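# Reseat the die set's upper plate on its guide pillars

## Task

Set the die set's upper plate back on its guide pillars with the punch facing downward, then lower it until it is fully home. The punch may not contact anything at all. The task fails if either die half drops, lands hard, or slips in a grip by more than roughly a fingernail's width at its centre; such small slips accumulate until that half is placed and released. It also fails if the upper plate, gripped or free, slides that distance down the pillars at more than about a pen's length per second.

## Robot and tools

Robot: two Doosan M1013 arms, left_arm and right_arm, each carrying a Robotiq 140 two-finger gripper and a wrist camera. The left gripper's fingers can fold at a hinge. A part squeezed in the outer quarter of each pad, near the tips, is held normally. A part held deeper toward the palm can be pulled inward, held loosely, over-squeezed, or let go later. Pressing a fingertip into a surface folds it easily unless the fingers are fully shut, which can spoil the next grip. The right gripper's fingers are rigid.

Frames: the scene frame has its origin on the table top, midway between the nominal bases, with +z up, +x out over the table and left_arm on the +y side. Calibrated bases: left_arm at (-0.090, +0.650, 0) m, quat_wxyz (+1.000, 0, 0, 0); right_arm at (-0.072, -0.577, 0) m, quat_wxyz (+1.000, 0, 0, -0.023). Each arm reports its gripper pose, velocities and wrist camera pose in its own base frame; fixed cameras and the table use the scene frame. Reported hand positions can be a few centimetres off. The gripper's +z points along the fingers and it opens along its y axis; end_effector_position is the point between the closed pads, and the fingertips extend about 33 mm past it (about 9 mm when fully open).

The row: every command is a row of 18 numbers covering both arms, left_arm first. Per arm: six absolute joint target angles in radians, in this order: forearm roll (joint_4), elbow (joint_3), wrist pitch (joint_5), wrist roll (joint_6), shoulder (joint_2), waist (joint_1); then three gripper numbers, each in [-1, 1]: position, force_limit, speed. Stated joint ranges: waist, shoulder, forearm roll, wrist pitch, wrist roll -6.283 to 6.283; elbow -2.792 to 2.792. A target more than 0.010 rad past a range end (and further out than the current angle) is refused. Gripper position +1 is fully open (140 mm), pads meet near -0.8, and -1 closes until blocked. force_limit sets pad force (about 14 N at -1, 40 N at 0, 58 N at +1 for a slow close); speed sets closing rate (about 30, 140, 250 mm/s at -1, 0, +1), and a faster close grips harder. Both start at +1. To leave an arm or gripper unchanged, repeat its last numbers; 0 is itself a command.

Tools:
- execute_actions(actions, cameras): actions is a list of actions; each action is a list of up to 15 rows, one per 1/30 s step, and a short action keeps its last row for the remaining steps. An empty list returns state plus images.
- move(target, speed, blend, stop_force, zero, blocking, cameras): target is one row or up to 15 rows, joints interpolated together toward absolute angles. speed is in rad/s for the joint with farthest to go, 0.01 to 3.92, default 0.5. blend in rad rounds corners of a list (0 stops at each). stop_force, 10 to 80 N, ends an arm's path when it feels that much push; use it with a low speed for touches, not for light objects; zero (default true) re-zeroes the force estimate first. blocking=false returns after about 0.5 s while motion continues (not allowed with stop_force). The result adds a move: line, e.g. done, off_target, moving, held, fault, and limits=held if steps were withheld. Moves do not avoid obstacles.
- wait(seconds 0 to 10), stop(), zoom_image(camera, region [x0, y0, x1, y1] pixels, at most 504 by 504), clear_fault(arm), read_manual(section), finished_scene(scene 1 or 2).
Cameras: cam_low (fixed), cam_left_wrist, cam_right_wrist, each 672x504.

Results: Joint positions, Joint velocities, Joint targets (what joints are now being driven to), Joint torques and External joint torques list joints in the row order. Flange force is outside force along the gripper axes, noisy, including held weight. object_status: 0 moving, 1 blocked opening, 2 blocked closing (a grip), 3 reached target or pads met. position_measured counts: 3 fully open, 75 about 100 mm, 139 about 60 mm, 200 about 20 mm, 230 pads touching. To grip harder while status is 2, raise force_limit and nudge position (-1 to -0.98). A "joint command not followed" line means the inter-arm clearance check altered targets; "joint sent to its limit" means a joint hit its end.

Limits and faults: per-step joint target lead and speed caps apply (gripper capped near 1.8 m/s). Contact torque limits: waist and shoulder 295, elbow 139, wrist joints 39.1 N m; a net outside force of 144 N on an arm also faults it. A faulted arm stays stopped until clear_fault. Arms are stiff, so commanding even slightly into a firm contact can fault. MOTOR HOT warns of overheating; an over-temperature stop lasts 30 to 60 s.

Avoid: dropping parts or releasing them while moving, slamming either die half down, letting the plate slide down the pillars quickly, letting the punch touch anything, grips that let a half slip, large twist or off-centre leverage on a gripper, collisions or squeezing between the two arms, and anything leaving the table. Lower the plate slowly and set things down gently before opening.

Each tool is called after "Emit:" in YAML: its name, and indented under it one key for each argument.

## Session

Emit:
execute_actions:
  actions: []

Scene clock: 0.00 s.
left_arm: end_effector_position=(+0.6178, -0.7538, +0.2248) position_measured=3 object_status=3 end_effector_quat_wxyz=(-0.174, +0.750, +0.615, +0.169) | right_arm: end_effector_position=(+0.8034, -0.2029, +0.2836) position_measured=3 object_status=3 end_effector_quat_wxyz=(-0.289, +0.450, +0.663, +0.524)
Joint names: [forearm roll, elbow, wrist pitch, wrist roll, shoulder, waist]
Joint positions: left_arm=[0.321 0.433 2.049 -0.725 1.042 -1.015] | right_arm=[1.061 1.244 1.908 -1.06 0.748 -0.629]
Joint velocities: within noise
Joint torques (N m): no reading
External joint torques (N m): no reading
Flange force (N): no reading
Joint targets: left_arm=[0.321 0.433 2.049 -0.725 1.042 -1.015] | right_arm=[1.061 1.244 1.908 -1.060 0.748 -0.629]
Tool commands: left_gripper/position=+1.0 left_gripper/force_limit=+1.0 left_gripper/speed=+1.0 right_gripper/position=+1.0 right_gripper/force_limit=+1.0 right_gripper/speed=+1.0

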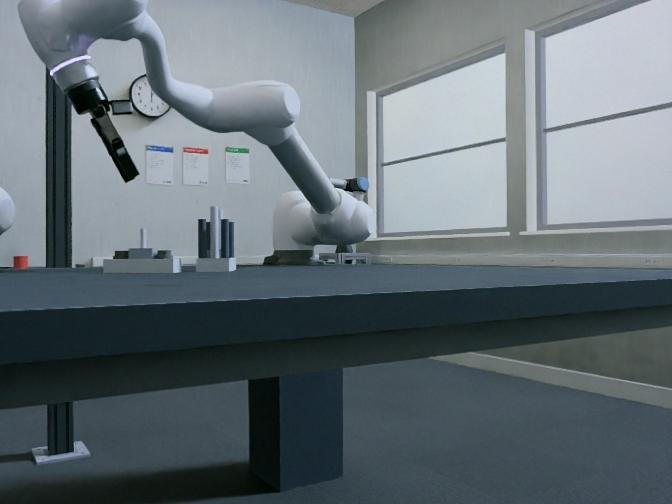

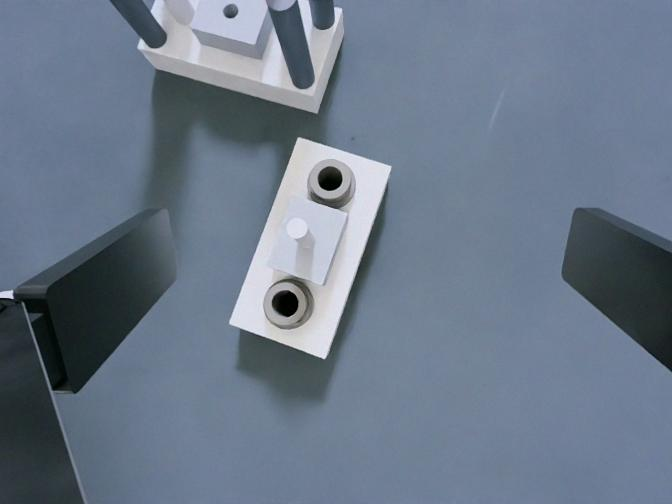

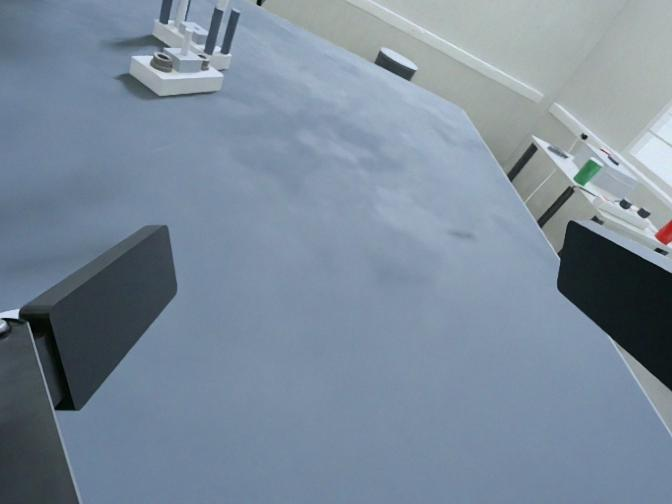

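Emit:
zoom_image:
  camera: "cam_left_wrist"
  region: [100, 0, 440, 380]

Emit:
zoom_image:
  camera: "cam_low"
  region: [90, 190, 270, 290]

Emit:
zoom_image:
  camera: "cam_right_wrist"
  region: [110, 0, 270, 120]

Scaled by 1.326 from the camera's 672x504 image, which has a finer 960x720 frame.

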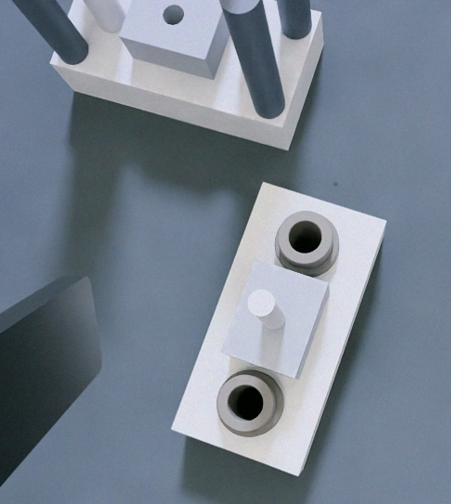

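Scaled by 2.800 from the camera's 672x504 image, which has a finer 960x720 frame.

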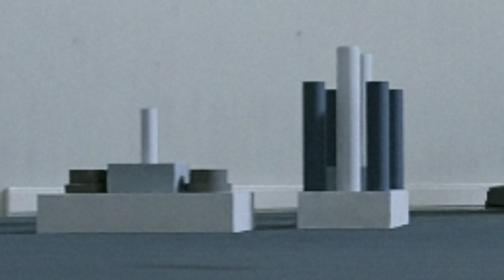

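Scaled by 3.150 from the camera's 672x504 image, which has a finer 960x720 frame.

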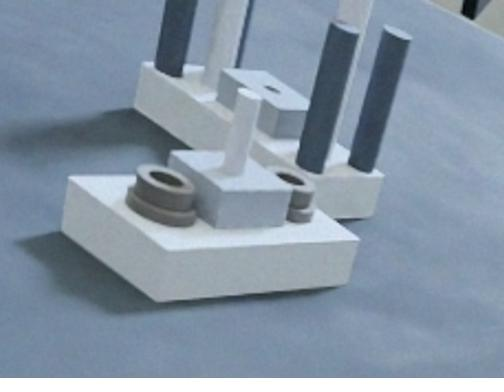

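Emit:
move:
  target: [0,1.0998,1.4643,-0.3536,0.5775,-0.8596,1,1,1,1.061,1.244,1.908,-1.06,0.748,-0.629,1,1,1]
  speed: 0.8
  cameras: ["all"]

Scene clock: 148.93 s.
left_arm: end_effector_position=(+0.6099, -0.6550, +0.2801) position_measured=3 object_status=3 end_effector_quat_wxyz=(+0.000, +0.862, +0.508, +0.000) | right_arm: end_effector_position=(+0.8031, -0.2030, +0.2837) position_measured=3 object_status=3 end_effector_quat_wxyz=(-0.289, +0.450, +0.663, +0.523)
Joint names: [forearm roll, elbow, wrist pitch, wrist roll, shoulder, waist]
Joint positions: left_arm=[0 1.1 1.464 -0.354 0.577 -0.86] | right_arm=[1.061 1.244 1.908 -1.06 0.748 -0.629]
Joint torques (N m): left_arm=[4.22 -43.59 0.2 -0.05 -104.57 -0.63] | right_arm=[3.51 -37.83 1.43 -0.3 -110.68 -1.66]
External joint torques (N m): left_arm=[0.13 1.68 -0.2 0.05 6.04 0.54] | right_arm=[0.48 -1 0.04 0.32 0.69 1.83]
Flange force (N): left_arm=[-1.2 5.7 4.0] | right_arm=[-1.6 5.0 -0.3]
Joint targets: left_arm=[0.000 1.100 1.464 -0.354 0.577 -0.860] | right_arm=[1.061 1.244 1.908 -1.060 0.748 -0.629]
move: done

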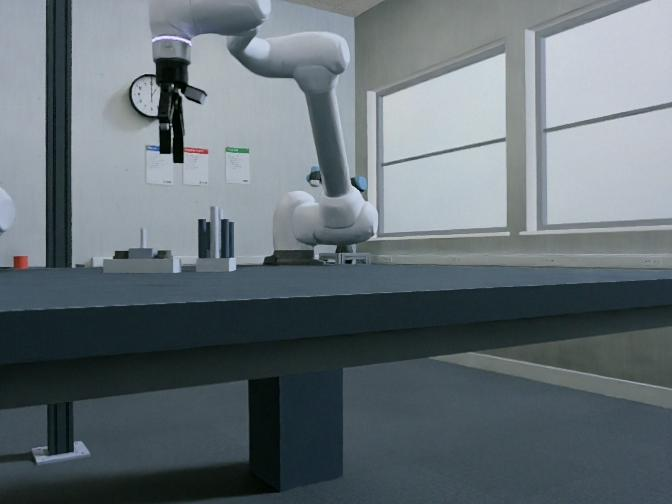

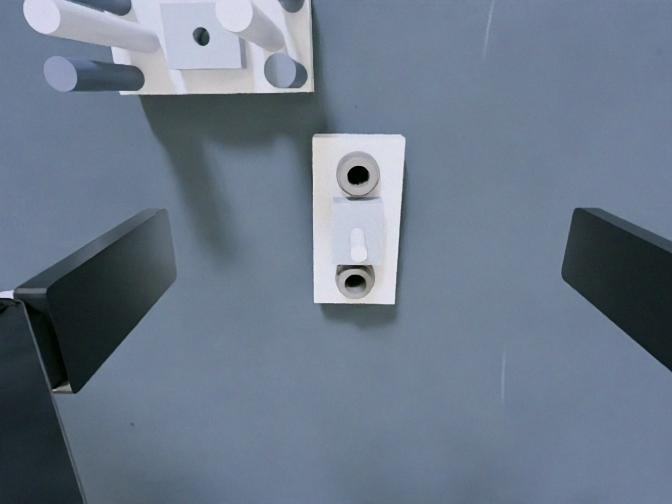

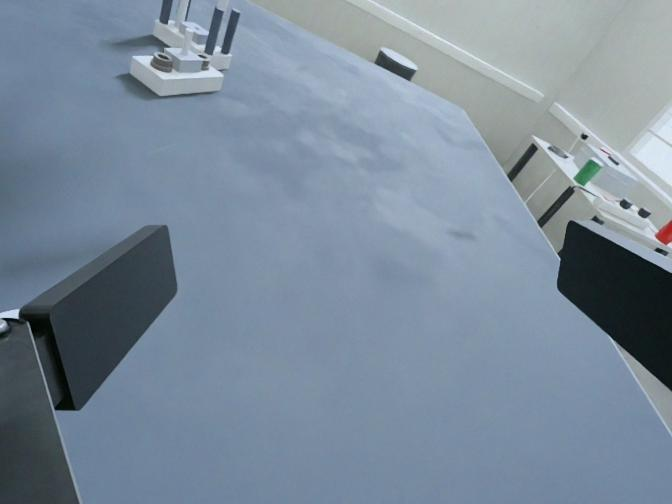

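Emit:
move:
  target:
    - [0,1.1860,1.2870,-0.4018,0.6686,-0.9288,1,1,-1,1.061,1.244,1.908,-1.06,0.748,-0.629,1,1,1]
    - [0,1.2799,1.1247,-0.4018,0.7370,-0.9288,1,1,-1,1.061,1.244,1.908,-1.06,0.748,-0.629,1,1,1]
  speed: [0.7,0.15]
  blend: [0.02,0]
  cameras: ["all"]

Emit:
zoom_image:
  camera: "cam_low"
  region: [70, 180, 270, 290]

Scene clock: 232.33 s.
left_arm: end_effector_position=(+0.5791, -0.7169, +0.0377) position_measured=3 object_status=3 end_effector_quat_wxyz=(+0.000, +0.867, +0.499, +0.000) | right_arm: end_effector_position=(+0.8031, -0.2030, +0.2837) position_measured=3 object_status=3 end_effector_quat_wxyz=(-0.289, +0.450, +0.663, +0.523)
Joint names: [forearm roll, elbow, wrist pitch, wrist roll, shoulder, waist]
Joint positions: left_arm=[0 1.28 1.125 -0.402 0.737 -0.929] | right_arm=[1.061 1.244 1.908 -1.06 0.748 -0.629]
Joint torques (N m): left_arm=[3.83 -39.05 0.13 -0.06 -114.2 -0.44] | right_arm=[3.48 -37.53 1.43 -0.24 -110.92 -1.02]
External joint torques (N m): left_arm=[0.11 0.99 -0.12 0.06 6.28 -0.07] | right_arm=[0.51 -1.1 0.04 0.26 1.6 0.36]
Flange force (N): left_arm=[-2.4 6.2 5.4] | right_arm=[-3.0 5.0 -2.2]
Joint targets: left_arm=[0.000 1.280 1.125 -0.402 0.737 -0.929] | right_arm=[1.061 1.244 1.908 -1.060 0.748 -0.629]
move: done

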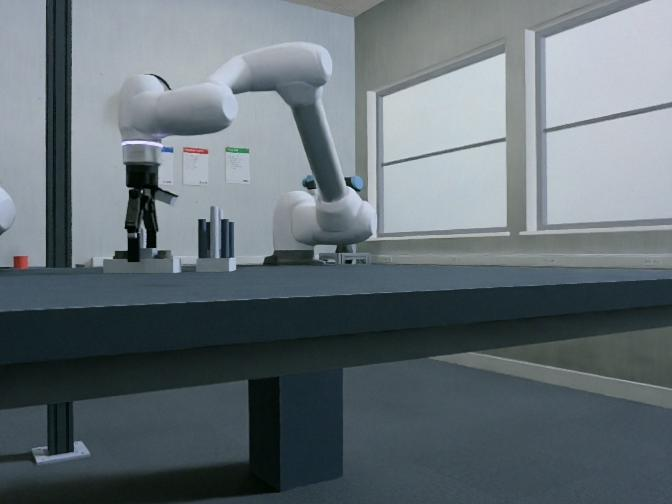

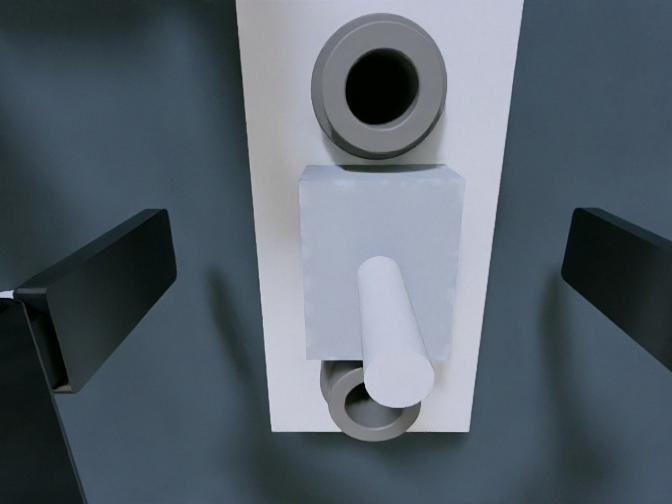

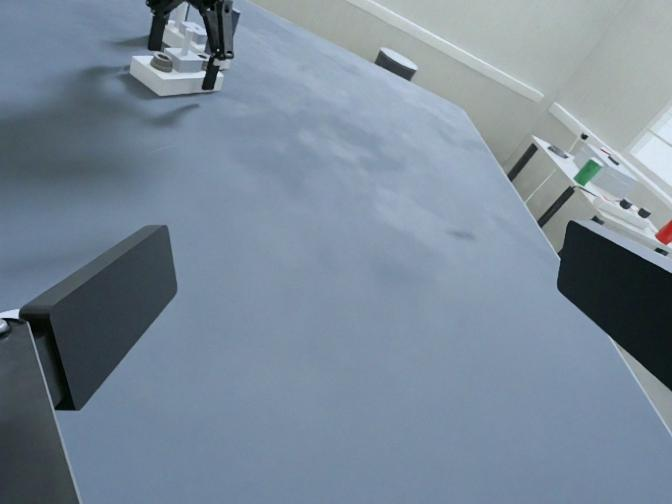

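Scaled by 2.520 from the camera's 672x504 image, which has a finer 960x720 frame.

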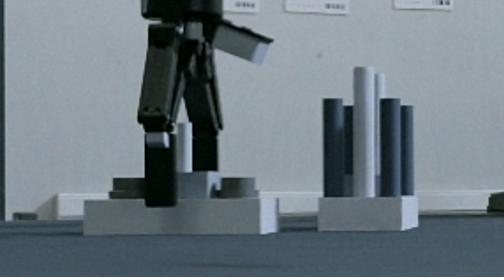

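Emit:
move:
  target: [0,1.2799,1.1247,-0.4018,0.7370,-0.9288,-1,1,-1,1.061,1.244,1.908,-1.06,0.748,-0.629,1,1,1]
  cameras: ["cam_low","cam_left_wrist"]

Emit:
zoom_image:
  camera: "cam_low"
  region: [70, 180, 270, 290]

Scene clock: 247.27 s.
left_arm: end_effector_position=(+0.5791, -0.7170, +0.0380) position_measured=111 object_status=0 end_effector_quat_wxyz=(+0.000, +0.867, +0.499, +0.000) | right_arm: end_effector_position=(+0.8031, -0.2030, +0.2837) position_measured=3 object_status=3 end_effector_quat_wxyz=(-0.289, +0.450, +0.663, +0.523)
Joint names: [forearm roll, elbow, wrist pitch, wrist roll, shoulder, waist]
Joint positions: left_arm=[0 1.28 1.125 -0.402 0.737 -0.929] | right_arm=[1.061 1.244 1.908 -1.06 0.748 -0.629]
Joint torques (N m): left_arm=[3.81 -29.36 0.17 0.4 -94.2 -0.84] | right_arm=[3.52 -37.31 1.35 -0.4 -110.4 -1.27]
External joint torques (N m): left_arm=[0.15 -8.79 -0.16 -0.4 -14 0.64] | right_arm=[0.44 -1.28 0.11 0.42 1.11 1.33]
Flange force (N): left_arm=[-0.8 2.8 -15.7] | right_arm=[-2.4 5.8 -1.6]
Joint targets: left_arm=[0.000 1.280 1.125 -0.402 0.737 -0.929] | right_arm=[1.061 1.244 1.908 -1.060 0.748 -0.629]
move: done
Images, in order (width x height): cam_low 672x504, cam_left_wrist 672x504.

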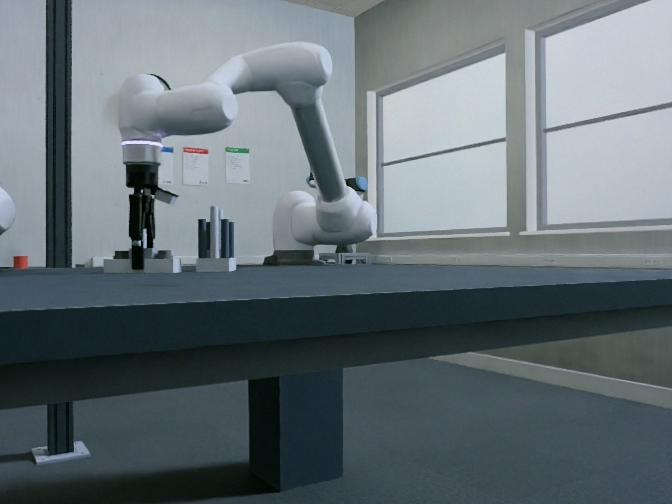

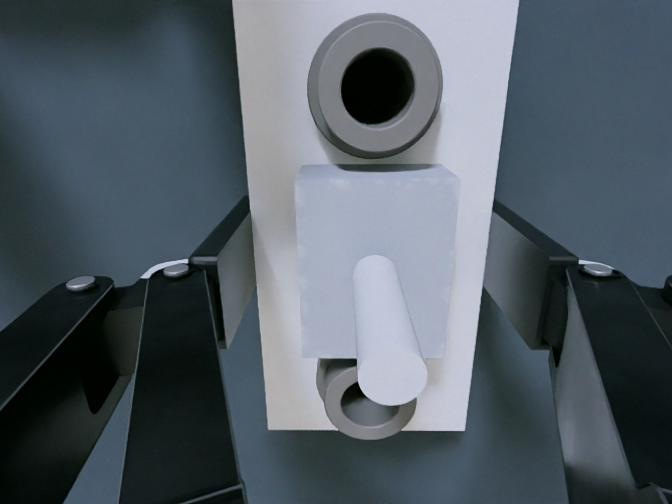

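Scaled by 2.520 from the camera's 672x504 image, which has a finer 960x720 frame.

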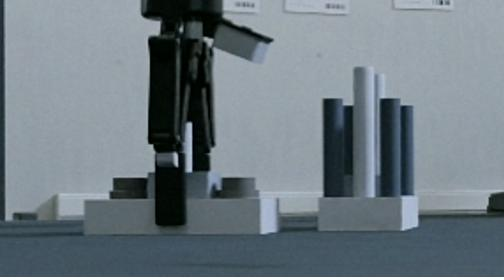

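Emit:
wait:
  seconds: 1

Scene clock: 254.60 s.
left_arm: end_effector_position=(+0.5791, -0.7170, +0.0379) position_measured=111 object_status=2 end_effector_quat_wxyz=(+0.000, +0.867, +0.499, +0.000) | right_arm: end_effector_position=(+0.8031, -0.2030, +0.2837) position_measured=3 object_status=3 end_effector_quat_wxyz=(-0.289, +0.450, +0.663, +0.523)
Joint names: [forearm roll, elbow, wrist pitch, wrist roll, shoulder, waist]
Joint positions: left_arm=[0 1.28 1.125 -0.402 0.737 -0.929] | right_arm=[1.061 1.244 1.908 -1.06 0.748 -0.629]
Joint torques (N m): left_arm=[3.71 -27.09 0.82 0.43 -91.81 -1.15] | right_arm=[3.45 -37.89 1.45 -0.29 -110.28 -1.19]
External joint torques (N m): left_arm=[0.26 -11.22 -0.81 -0.43 -16.91 0.76] | right_arm=[0.55 -1.05 0.03 0.31 -0.02 1.22]
Flange force (N): left_arm=[-1.2 4.3 -18.5] | right_arm=[-0.7 4.2 -0.6]
Joint targets: left_arm=[0.000 1.280 1.125 -0.402 0.737 -0.929] | right_arm=[1.061 1.244 1.908 -1.060 0.748 -0.629]
Tool commands: left_gripper/position=-1.0 left_gripper/force_limit=+1.0 left_gripper/speed=-1.0 right_gripper/position=+1.0 right_gripper/force_limit=+1.0 right_gripper/speed=+1.0
wait: 1.00 s; at rest from the start

Emit:
move:
  target: [0,1.2646,1.1557,-0.4018,0.7213,-0.9288,-1,1,-1,1.061,1.244,1.908,-1.06,0.748,-0.629,1,1,1]
  speed: 0.06
  cameras: ["cam_low","cam_left_wrist"]

Emit:
zoom_image:
  camera: "cam_low"
  region: [70, 180, 270, 290]

Scene clock: 265.10 s.
left_arm: end_effector_position=(+0.5791, -0.7170, +0.0603) position_measured=111 object_status=2 end_effector_quat_wxyz=(+0.000, +0.867, +0.499, +0.000) | right_arm: end_effector_position=(+0.8031, -0.2030, +0.2837) position_measured=3 object_status=3 end_effector_quat_wxyz=(-0.289, +0.450, +0.663, +0.523)
Joint names: [forearm roll, elbow, wrist pitch, wrist roll, shoulder, waist]
Joint positions: left_arm=[0 1.264 1.156 -0.402 0.721 -0.929] | right_arm=[1.061 1.244 1.908 -1.06 0.748 -0.629]
Joint torques (N m): left_arm=[3.92 -49.31 0.18 -0.06 -130.57 -0.82] | right_arm=[3.57 -37.96 1.44 -0.26 -110.14 -1.48]
External joint torques (N m): left_arm=[0.07 10.73 -0.18 0.06 23.35 0.59] | right_arm=[0.42 -0.72 0.02 0.28 0.78 1.02]
Flange force (N): left_arm=[-1.5 5.9 24.0] | right_arm=[-1.6 3.8 -0.7]
Joint targets: left_arm=[0.000 1.265 1.156 -0.402 0.721 -0.929] | right_arm=[1.061 1.244 1.908 -1.060 0.748 -0.629]
move: done
Images, in order (width x height): cam_low 672x504, cam_left_wrist 672x504.

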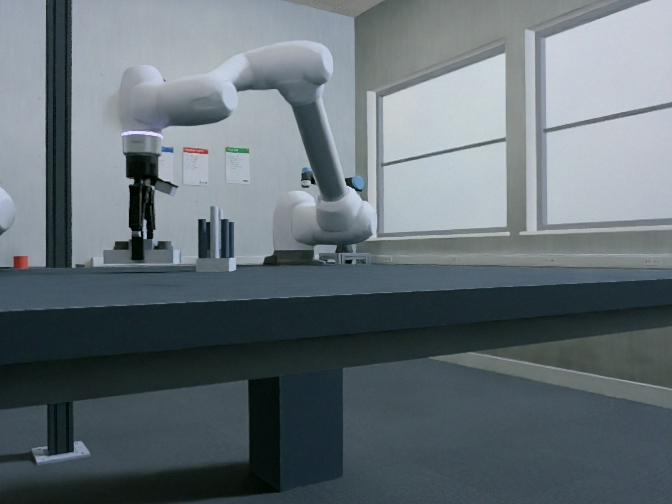

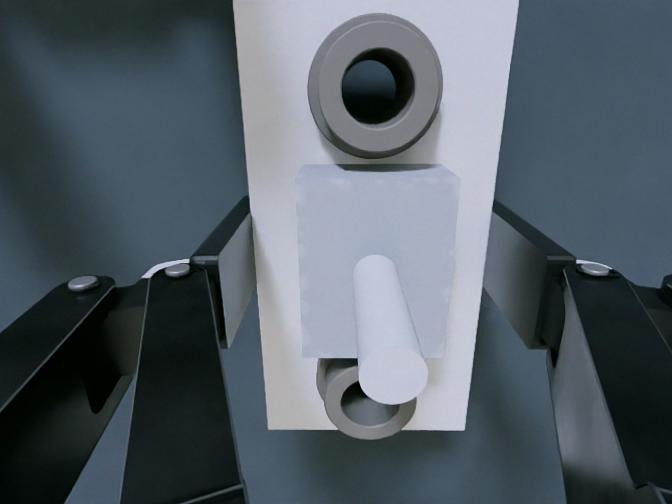

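Scaled by 2.520 from the camera's 672x504 image, which has a finer 960x720 frame.

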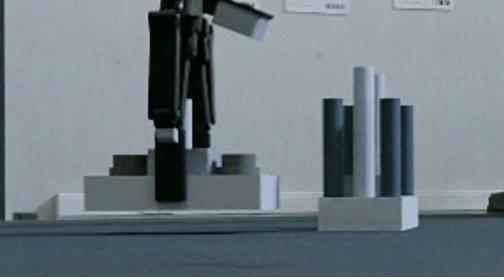

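Emit:
move:
  target:
    - [0,0.9214,1.6319,-1.4038,0.5883,-0.9256,-1,1,-1,1.061,1.244,1.908,0.8,0.748,-0.629,1,1,1]
    - [0,0.9214,1.6319,-1.4038,0.5883,-0.9256,-1,1,-1,1.2976,1.6053,1.9340,2.4738,0.5830,0.0728,1,1,1]
  speed: [0.45,0.7]
  cameras: ["all"]

Scene clock: 300.97 s.
left_arm: end_effector_position=(+0.5700, -0.6999, +0.3699) position_measured=111 object_status=2 end_effector_quat_wxyz=(+0.000, +0.520, +0.854, +0.000) | right_arm: end_effector_position=(+0.6262, +0.3804, +0.3465) position_measured=3 object_status=3 end_effector_quat_wxyz=(-0.354, +0.612, -0.354, -0.612)
Joint names: [forearm roll, elbow, wrist pitch, wrist roll, shoulder, waist]
Joint positions: left_arm=[0 0.921 1.632 -1.404 0.588 -0.926] | right_arm=[1.298 1.605 1.934 2.474 0.583 0.073]
Joint torques (N m): left_arm=[4.22 -53.85 0.23 -0.08 -122.45 -0.61] | right_arm=[2.62 -34.75 1.62 -0.49 -93.77 -0.38]
External joint torques (N m): left_arm=[0.12 11.82 -0.2 0.08 22.77 0.84] | right_arm=[0.34 -1.01 0.08 0.49 0.19 0.6]
Flange force (N): left_arm=[-6.8 2.5 21.1] | right_arm=[-1.4 -3.4 -0.3]
Joint targets: left_arm=[0.000 0.921 1.632 -1.404 0.588 -0.926] | right_arm=[1.298 1.605 1.934 2.474 0.583 0.073]
move: done

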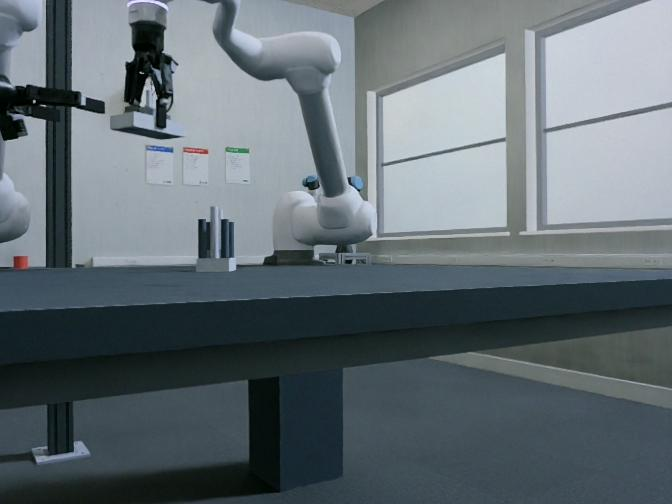

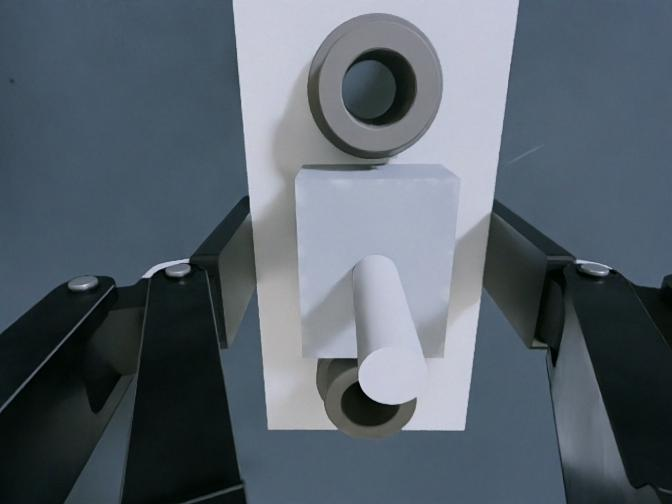

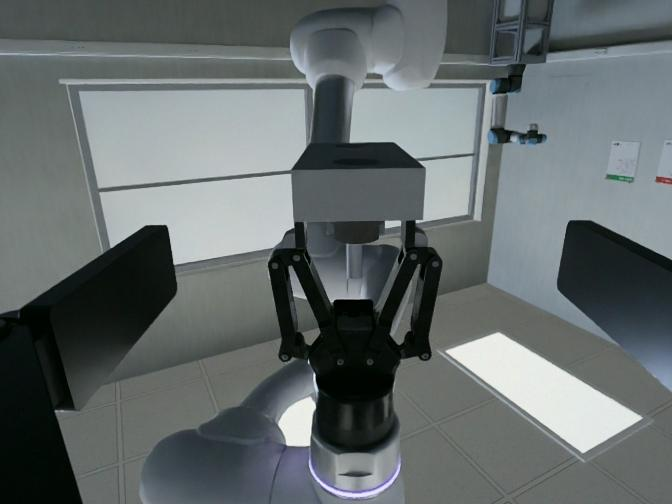

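Emit:
move:
  target: [0,0.9214,1.6319,-1.4038,0.5883,-0.9256,-1,1,-1,1.4041,1.7084,1.7829,2.4672,0.5191,0.2546,1,1,1]
  speed: 0.12
  cameras: ["all"]
  stop_force: 20

Emit:
zoom_image:
  camera: "cam_low"
  region: [0, 20, 252, 209]

Scene clock: 333.97 s.
left_arm: end_effector_position=(+0.5700, -0.7000, +0.3699) position_measured=111 object_status=2 end_effector_quat_wxyz=(+0.000, +0.520, +0.854, +0.000) | right_arm: end_effector_position=(+0.5512, +0.5103, +0.3496) position_measured=3 object_status=3 end_effector_quat_wxyz=(-0.354, +0.612, -0.354, -0.612)
Joint names: [forearm roll, elbow, wrist pitch, wrist roll, shoulder, waist]
Joint positions: left_arm=[0 0.921 1.632 -1.404 0.588 -0.926] | right_arm=[1.404 1.708 1.783 2.467 0.519 0.255]
Joint torques (N m): left_arm=[4.24 -53.74 0.24 -0.06 -122.37 -0.55] | right_arm=[2.21 -34.51 1.64 -0.31 -88.46 -0.6]
External joint torques (N m): left_arm=[0.07 11.79 -0.2 0.06 23.02 0.11] | right_arm=[0.46 -0.85 0.07 0.31 1.03 0.36]
Flange force (N): left_arm=[-7.5 1.8 21.0] | right_arm=[-0.1 -3.7 0.0]
Joint targets: left_arm=[0.000 0.921 1.632 -1.404 0.588 -0.926] | right_arm=[1.404 1.708 1.783 2.467 0.519 0.255]
move: done

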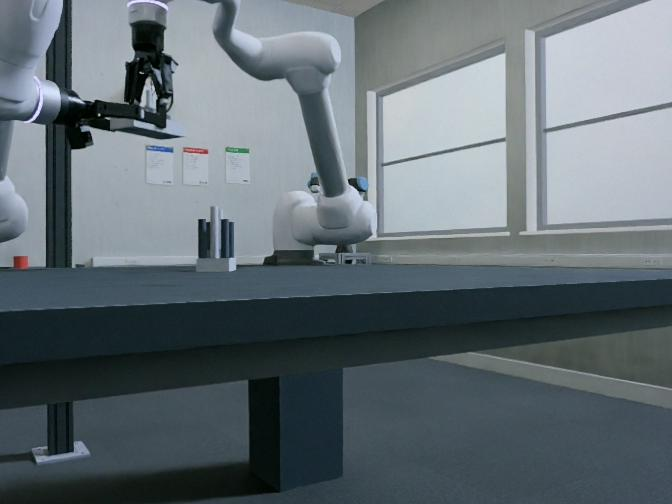

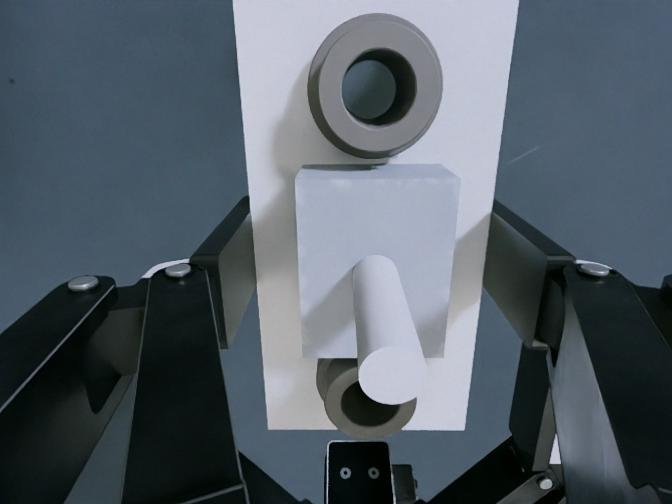

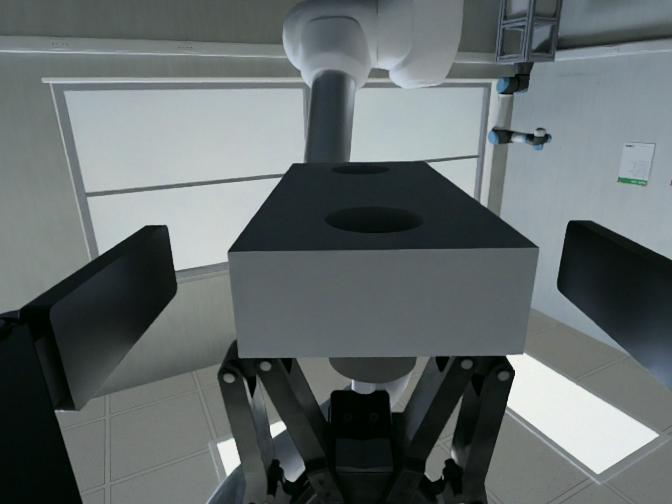

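Scaled by 2.000 from the camera's 672x504 image, which has a finer 960x720 frame.

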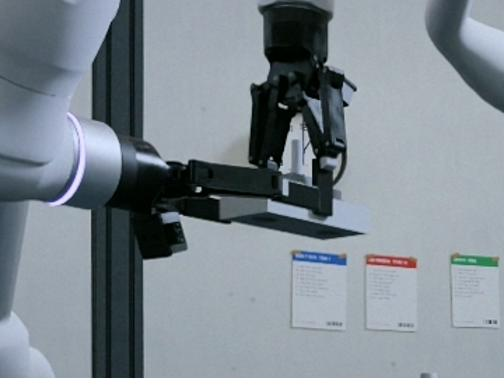

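Emit:
move:
  target:
    - [0,0.9214,1.6319,-1.4038,0.5883,-0.9256,-1,1,-1,1.4034,1.7118,1.7831,2.4661,0.5172,0.2540,1,1,1]
    - [0,0.9214,1.6319,-1.4038,0.5883,-0.9256,-1,1,-1,1.4034,1.7118,1.7831,2.4661,0.5172,0.2540,-1,1,0.5]
  speed: 0.1
  cameras: ["cam_left_wrist","cam_right_wrist"]

Emit:
wait:
  seconds: 1

Scene clock: 356.53 s.
left_arm: end_effector_position=(+0.5700, -0.6999, +0.3699) position_measured=111 object_status=2 end_effector_quat_wxyz=(+0.000, +0.520, +0.854, +0.000) | right_arm: end_effector_position=(+0.5498, +0.5095, +0.3495) position_measured=112 object_status=2 end_effector_quat_wxyz=(-0.353, +0.612, -0.354, -0.612)
Joint names: [forearm roll, elbow, wrist pitch, wrist roll, shoulder, waist]
Joint positions: left_arm=[0 0.921 1.632 -1.404 0.588 -0.926] | right_arm=[1.403 1.712 1.783 2.466 0.517 0.254]
Joint torques (N m): left_arm=[4.57 -54.56 -1.08 -0.28 -121.45 -1.02] | right_arm=[2.41 -33.73 1.56 0.43 -87.7 1]
External joint torques (N m): left_arm=[-0.22 12.33 1.12 0.28 21.22 0.87] | right_arm=[0.27 -1.5 0.17 -0.43 0.93 -1.03]
Flange force (N): left_arm=[-3.7 2.1 19.8] | right_arm=[0.6 -3.7 -2.3]
Joint targets: left_arm=[0.000 0.921 1.632 -1.404 0.588 -0.926] | right_arm=[1.403 1.712 1.783 2.466 0.517 0.254]
move: done
Images, in order (width x height): cam_left_wrist 672x504, cam_right_wrist 672x504.

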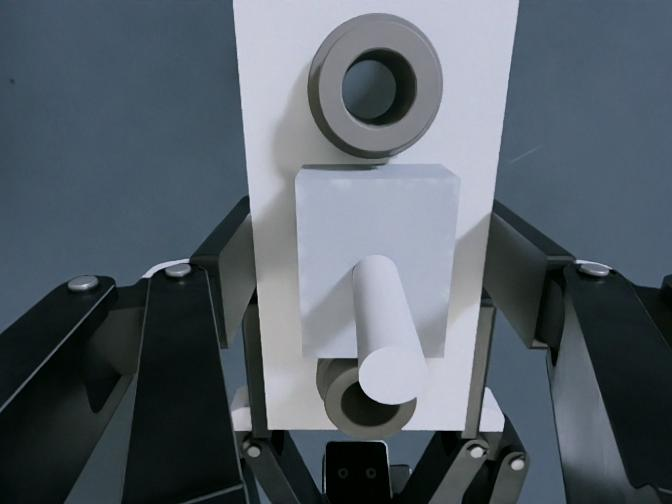

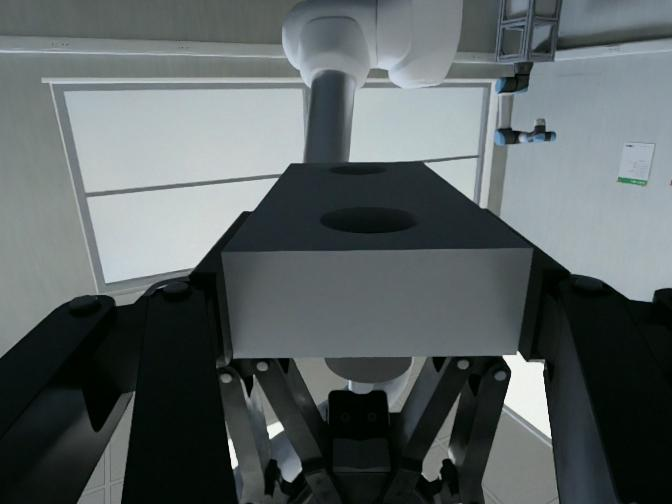

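Scene clock: 357.53 s.
left_arm: end_effector_position=(+0.5700, -0.7000, +0.3699) position_measured=111 object_status=2 end_effector_quat_wxyz=(+0.000, +0.520, +0.854, +0.000) | right_arm: end_effector_position=(+0.5498, +0.5095, +0.3495) position_measured=112 object_status=2 end_effector_quat_wxyz=(-0.353, +0.612, -0.354, -0.612)
Joint names: [forearm roll, elbow, wrist pitch, wrist roll, shoulder, waist]
Joint positions: left_arm=[0 0.921 1.632 -1.404 0.588 -0.926] | right_arm=[1.403 1.712 1.783 2.466 0.517 0.254]
Joint torques (N m): left_arm=[4.58 -54.54 -1.07 -0.33 -121.04 -1.53] | right_arm=[2.57 -33.98 1.53 0.33 -87.86 1.11]
External joint torques (N m): left_arm=[-0.23 12.36 1.11 0.33 20.93 1.61] | right_arm=[0.11 -1.1 0.2 -0.33 1.47 -1.24]
Flange force (N): left_arm=[-2.9 2.8 20.0] | right_arm=[1.3 -3.5 -2.7]
Joint targets: left_arm=[0.000 0.921 1.632 -1.404 0.588 -0.926] | right_arm=[1.403 1.712 1.783 2.466 0.517 0.254]
Tool commands: left_gripper/position=-1.0 left_gripper/force_limit=+1.0 left_gripper/speed=-1.0 right_gripper/position=-1.0 right_gripper/force_limit=+1.0 right_gripper/speed=+0.5
wait: 1.00 s; at rest by 0.17 s

Emit:
move:
  target:
    - [0,0.9214,1.6319,-1.4038,0.5883,-0.9256,1,1,-1,1.4034,1.7118,1.7831,2.4661,0.5172,0.2540,-1,1,0.5]
  cameras: ["cam_right_wrist","cam_low"]

Emit:
zoom_image:
  camera: "cam_low"
  region: [0, 20, 252, 209]

Scene clock: 368.33 s.
left_arm: end_effector_position=(+0.5700, -0.7000, +0.3699) position_measured=3 object_status=0 end_effector_quat_wxyz=(+0.000, +0.520, +0.854, +0.000) | right_arm: end_effector_position=(+0.5498, +0.5095, +0.3495) position_measured=112 object_status=2 end_effector_quat_wxyz=(-0.353, +0.612, -0.354, -0.612)
Joint names: [forearm roll, elbow, wrist pitch, wrist roll, shoulder, waist]
Joint positions: left_arm=[0 0.921 1.632 -1.404 0.588 -0.926] | right_arm=[1.403 1.712 1.783 2.466 0.517 0.254]
Joint torques (N m): left_arm=[4.21 -43.46 0.16 -0.06 -105.97 -0.54] | right_arm=[7.39 -40.35 5.88 -0.28 -99.35 -0.91]
External joint torques (N m): left_arm=[0.12 1.39 -0.12 0.06 6.22 0.49] | right_arm=[-4.73 5.31 -4.15 0.28 13.13 1]
Flange force (N): left_arm=[-7.6 2.2 2.2] | right_arm=[18.4 -4.4 0.7]
Joint targets: left_arm=[0.000 0.921 1.632 -1.404 0.588 -0.926] | right_arm=[1.403 1.712 1.783 2.466 0.517 0.254]
move: done
Images, in order (width x height): cam_low 672x504, cam_right_wrist 672x504.

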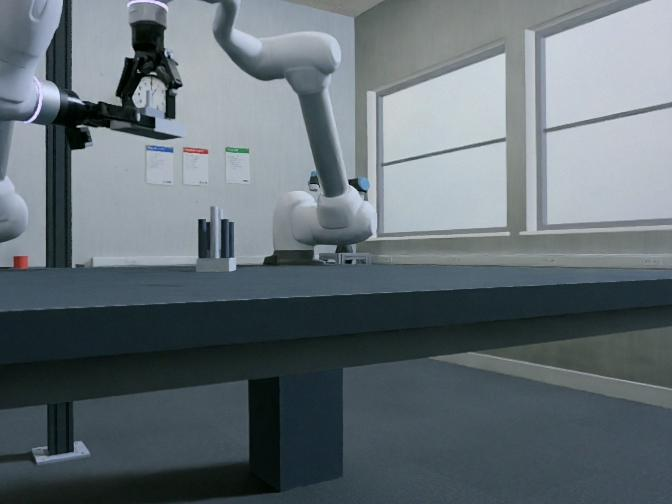

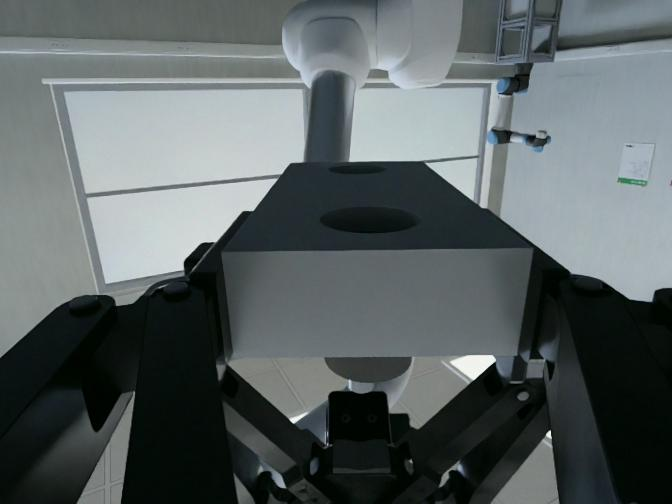

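Scaled by 2.000 from the camera's 672x504 image, which has a finer 960x720 frame.

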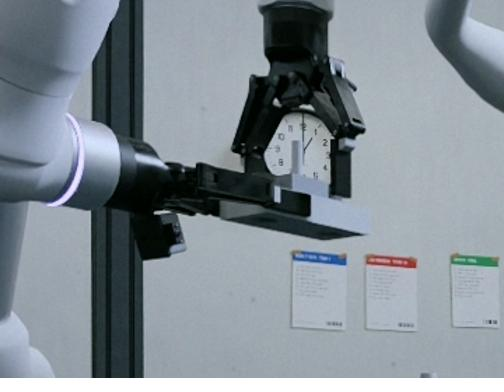

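Emit:
move:
  target:
    - [0,0.5054,1.9646,-1.4038,0.6716,-0.9256,1,1,-1,1.4034,1.7118,1.7831,2.4661,0.5172,0.2540,-1,1,0.5]
    - [0,0.5054,1.9646,-0.7,0.6716,-0.8,1,1,-1,1.4034,1.7118,1.7831,-0.6755,0.5172,-0.25,-1,1,0.5]
  speed: [0.4,0.8]
  cameras: ["all"]

Emit:
zoom_image:
  camera: "cam_low"
  region: [0, 20, 252, 209]

Scene clock: 395.67 s.
left_arm: end_effector_position=(+0.6532, -0.6230, +0.5198) position_measured=3 object_status=3 end_effector_quat_wxyz=(+0.000, +0.742, +0.671, +0.000) | right_arm: end_effector_position=(+0.7275, +0.1806, +0.3495) position_measured=112 object_status=2 end_effector_quat_wxyz=(+0.505, -0.495, -0.505, -0.495)
Joint names: [forearm roll, elbow, wrist pitch, wrist roll, shoulder, waist]
Joint positions: left_arm=[0 0.505 1.965 -0.7 0.672 -0.8] | right_arm=[1.403 1.712 1.783 -0.675 0.517 -0.25]
Joint torques (N m): left_arm=[3.98 -40.2 0.21 -0.05 -109.73 -0.54] | right_arm=[7.28 -40.29 5.93 -0.21 -99.79 -0.87]
External joint torques (N m): left_arm=[0.08 0.91 -0.18 0.05 5.05 0.23] | right_arm=[-4.61 5.1 -4.2 0.21 13.14 1]
Flange force (N): left_arm=[0.0 0.0 0.0] | right_arm=[-18.3 4.9 0.7]
Joint targets: left_arm=[0.000 0.505 1.965 -0.700 0.672 -0.800] | right_arm=[1.403 1.712 1.783 -0.675 0.517 -0.250]
move: done

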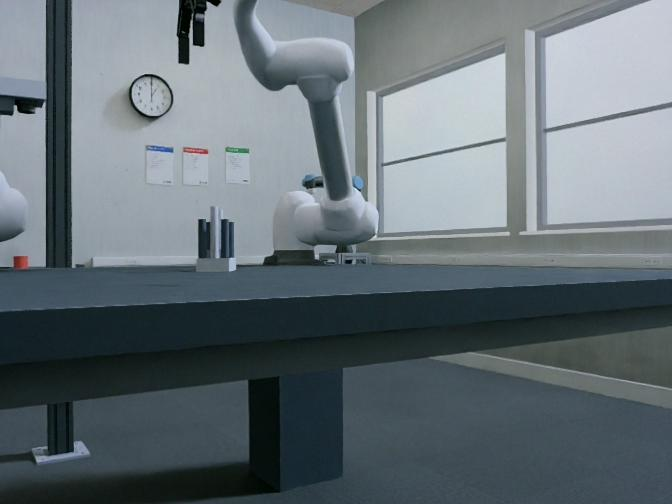

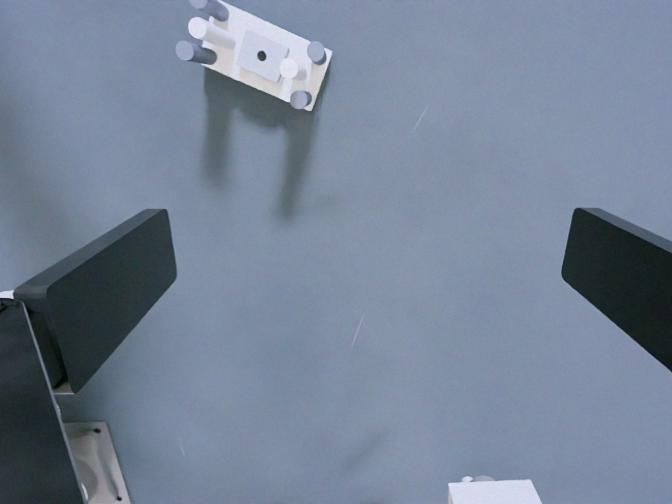

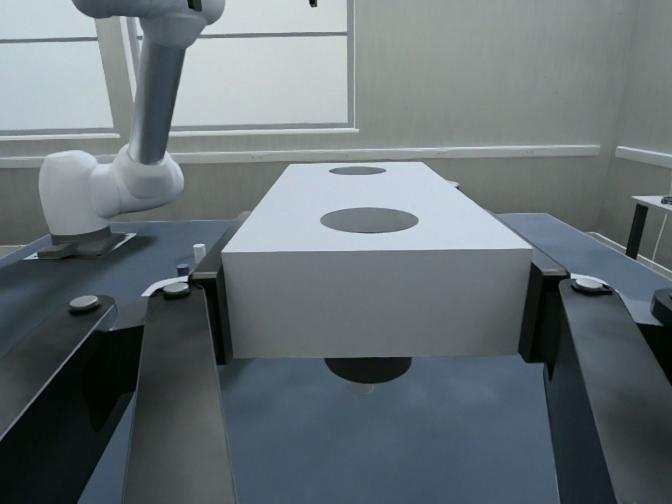

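Scaled by 2.000 from the camera's 672x504 image, which has a finer 960x720 frame.

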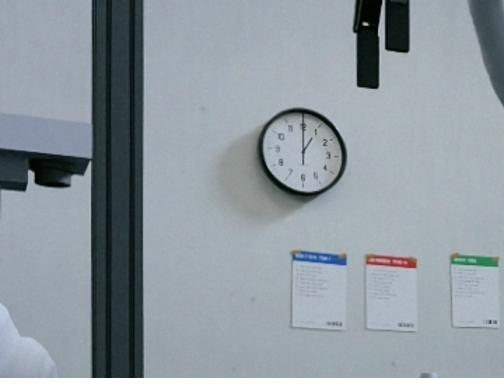

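Emit:
move:
  target: [0,1.4522,1.3738,-0.1845,0.3156,-0.6905,1,1,-1,1.4034,1.7118,1.7831,-0.6755,0.5172,-0.25,-1,1,0.5]
  speed: 0.9
  cameras: ["cam_left_wrist"]

Emit:
zoom_image:
  camera: "cam_left_wrist"
  region: [180, 100, 520, 355]

Scene clock: 408.30 s.
left_arm: end_effector_position=(+0.5930, -0.4452, +0.3000) position_measured=3 object_status=3 end_effector_quat_wxyz=(+0.000, +0.862, +0.508, +0.000) | right_arm: end_effector_position=(+0.7275, +0.1806, +0.3495) position_measured=112 object_status=2 end_effector_quat_wxyz=(+0.505, -0.495, -0.505, -0.495)
Joint names: [forearm roll, elbow, wrist pitch, wrist roll, shoulder, waist]
Joint positions: left_arm=[0 1.452 1.374 -0.185 0.316 -0.69] | right_arm=[1.403 1.712 1.783 -0.675 0.517 -0.25]
Joint torques (N m): left_arm=[4.18 -42.96 0.13 -0.08 -78.82 -0.66] | right_arm=[7.39 -40.29 5.93 -0.35 -99.39 -0.8]
External joint torques (N m): left_arm=[0.1 1.65 -0.13 0.08 5.48 0.68] | right_arm=[-4.67 5.08 -4.19 0.35 12.65 0.25]
Flange force (N): left_arm=[0.3 5.2 4.3] | right_arm=[-17.6 4.1 -0.1]
Joint targets: left_arm=[0.000 1.452 1.374 -0.184 0.316 -0.691] | right_arm=[1.403 1.712 1.783 -0.675 0.517 -0.250]
move: done
Images, in order (width x height): cam_left_wrist 672x504.

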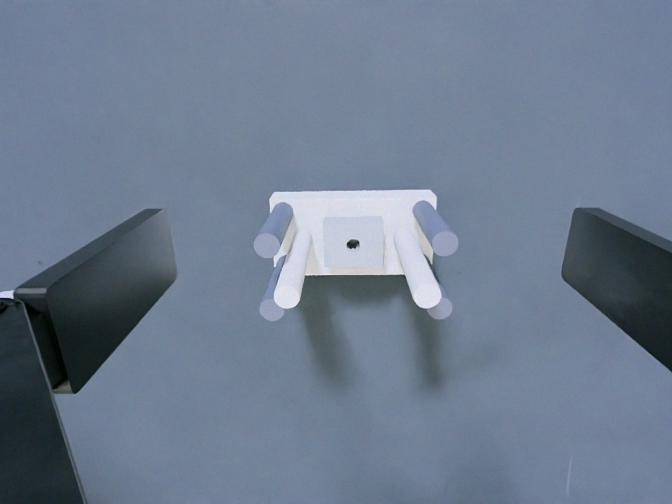

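Scaled by 1.482 from the camera's 672x504 image, which has a finer 960x720 frame.

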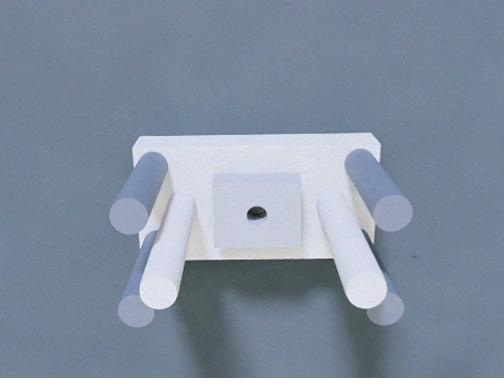

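Emit:
move:
  target:
    - [-1.3036,1.6520,1.8113,-2.2865,0.7415,-0.1486,1,1,-1,1.4034,1.7118,1.7831,-0.6755,0.5172,-0.25,-1,1,0.5]
    - [-1.3036,1.6520,1.8113,-2.2865,0.7415,-0.1486,1,1,-1,1.3209,1.0517,2.0758,-0.4855,0.9399,0.5480,-1,1,0.5]
  speed: [0.8,0.4]
  cameras: ["all"]

Scene clock: 477.93 s.
left_arm: end_effector_position=(+0.6341, -0.3750, +0.2000) position_measured=3 object_status=3 end_effector_quat_wxyz=(+0.609, +0.359, -0.609, +0.359) | right_arm: end_effector_position=(+0.5477, +0.7048, +0.2898) position_measured=112 object_status=2 end_effector_quat_wxyz=(+0.688, -0.163, -0.688, -0.163)
Joint names: [forearm roll, elbow, wrist pitch, wrist roll, shoulder, waist]
Joint positions: left_arm=[-1.304 1.652 1.811 -2.287 0.742 -0.149] | right_arm=[1.321 1.052 2.076 -0.486 0.94 0.548]
Joint torques (N m): left_arm=[-1.02 -25.25 2.28 -0.08 -100.66 -0.46] | right_arm=[7.95 -43.13 4.49 -0.22 -138.25 -0.99]
External joint torques (N m): left_arm=[0.06 0.53 -0.21 0.08 5.4 0.4] | right_arm=[-4.81 4.44 -3.19 0.21 15.58 0.51]
Flange force (N): left_arm=[-6.7 -4.0 -2.2] | right_arm=[-17.6 5.9 -2.5]
Joint targets: left_arm=[-1.304 1.652 1.811 -2.287 0.742 -0.149] | right_arm=[1.321 1.052 2.076 -0.486 0.940 0.548]
move: done

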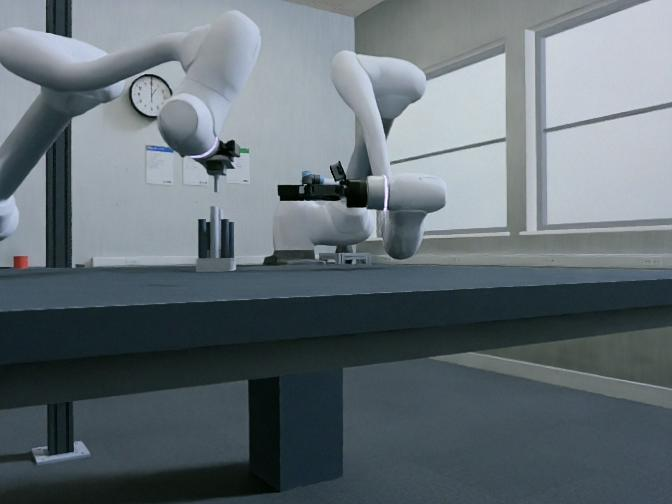

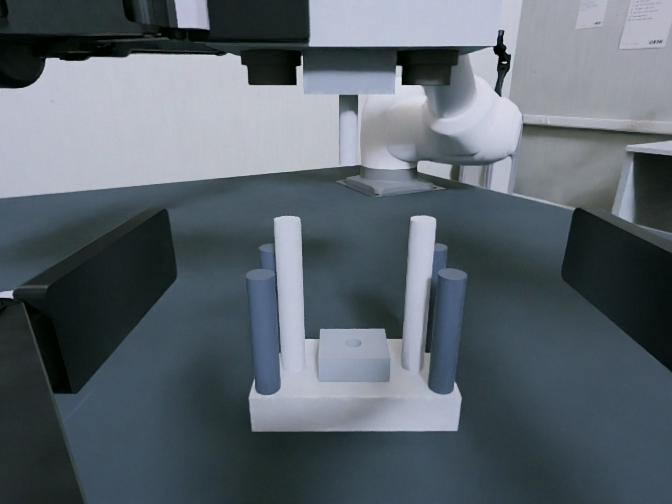

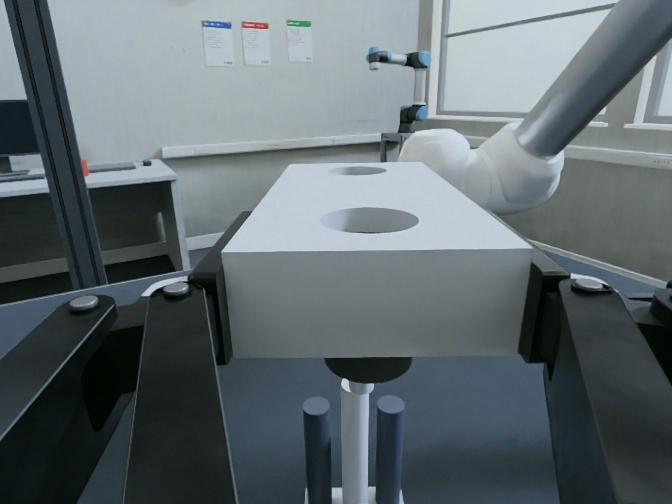

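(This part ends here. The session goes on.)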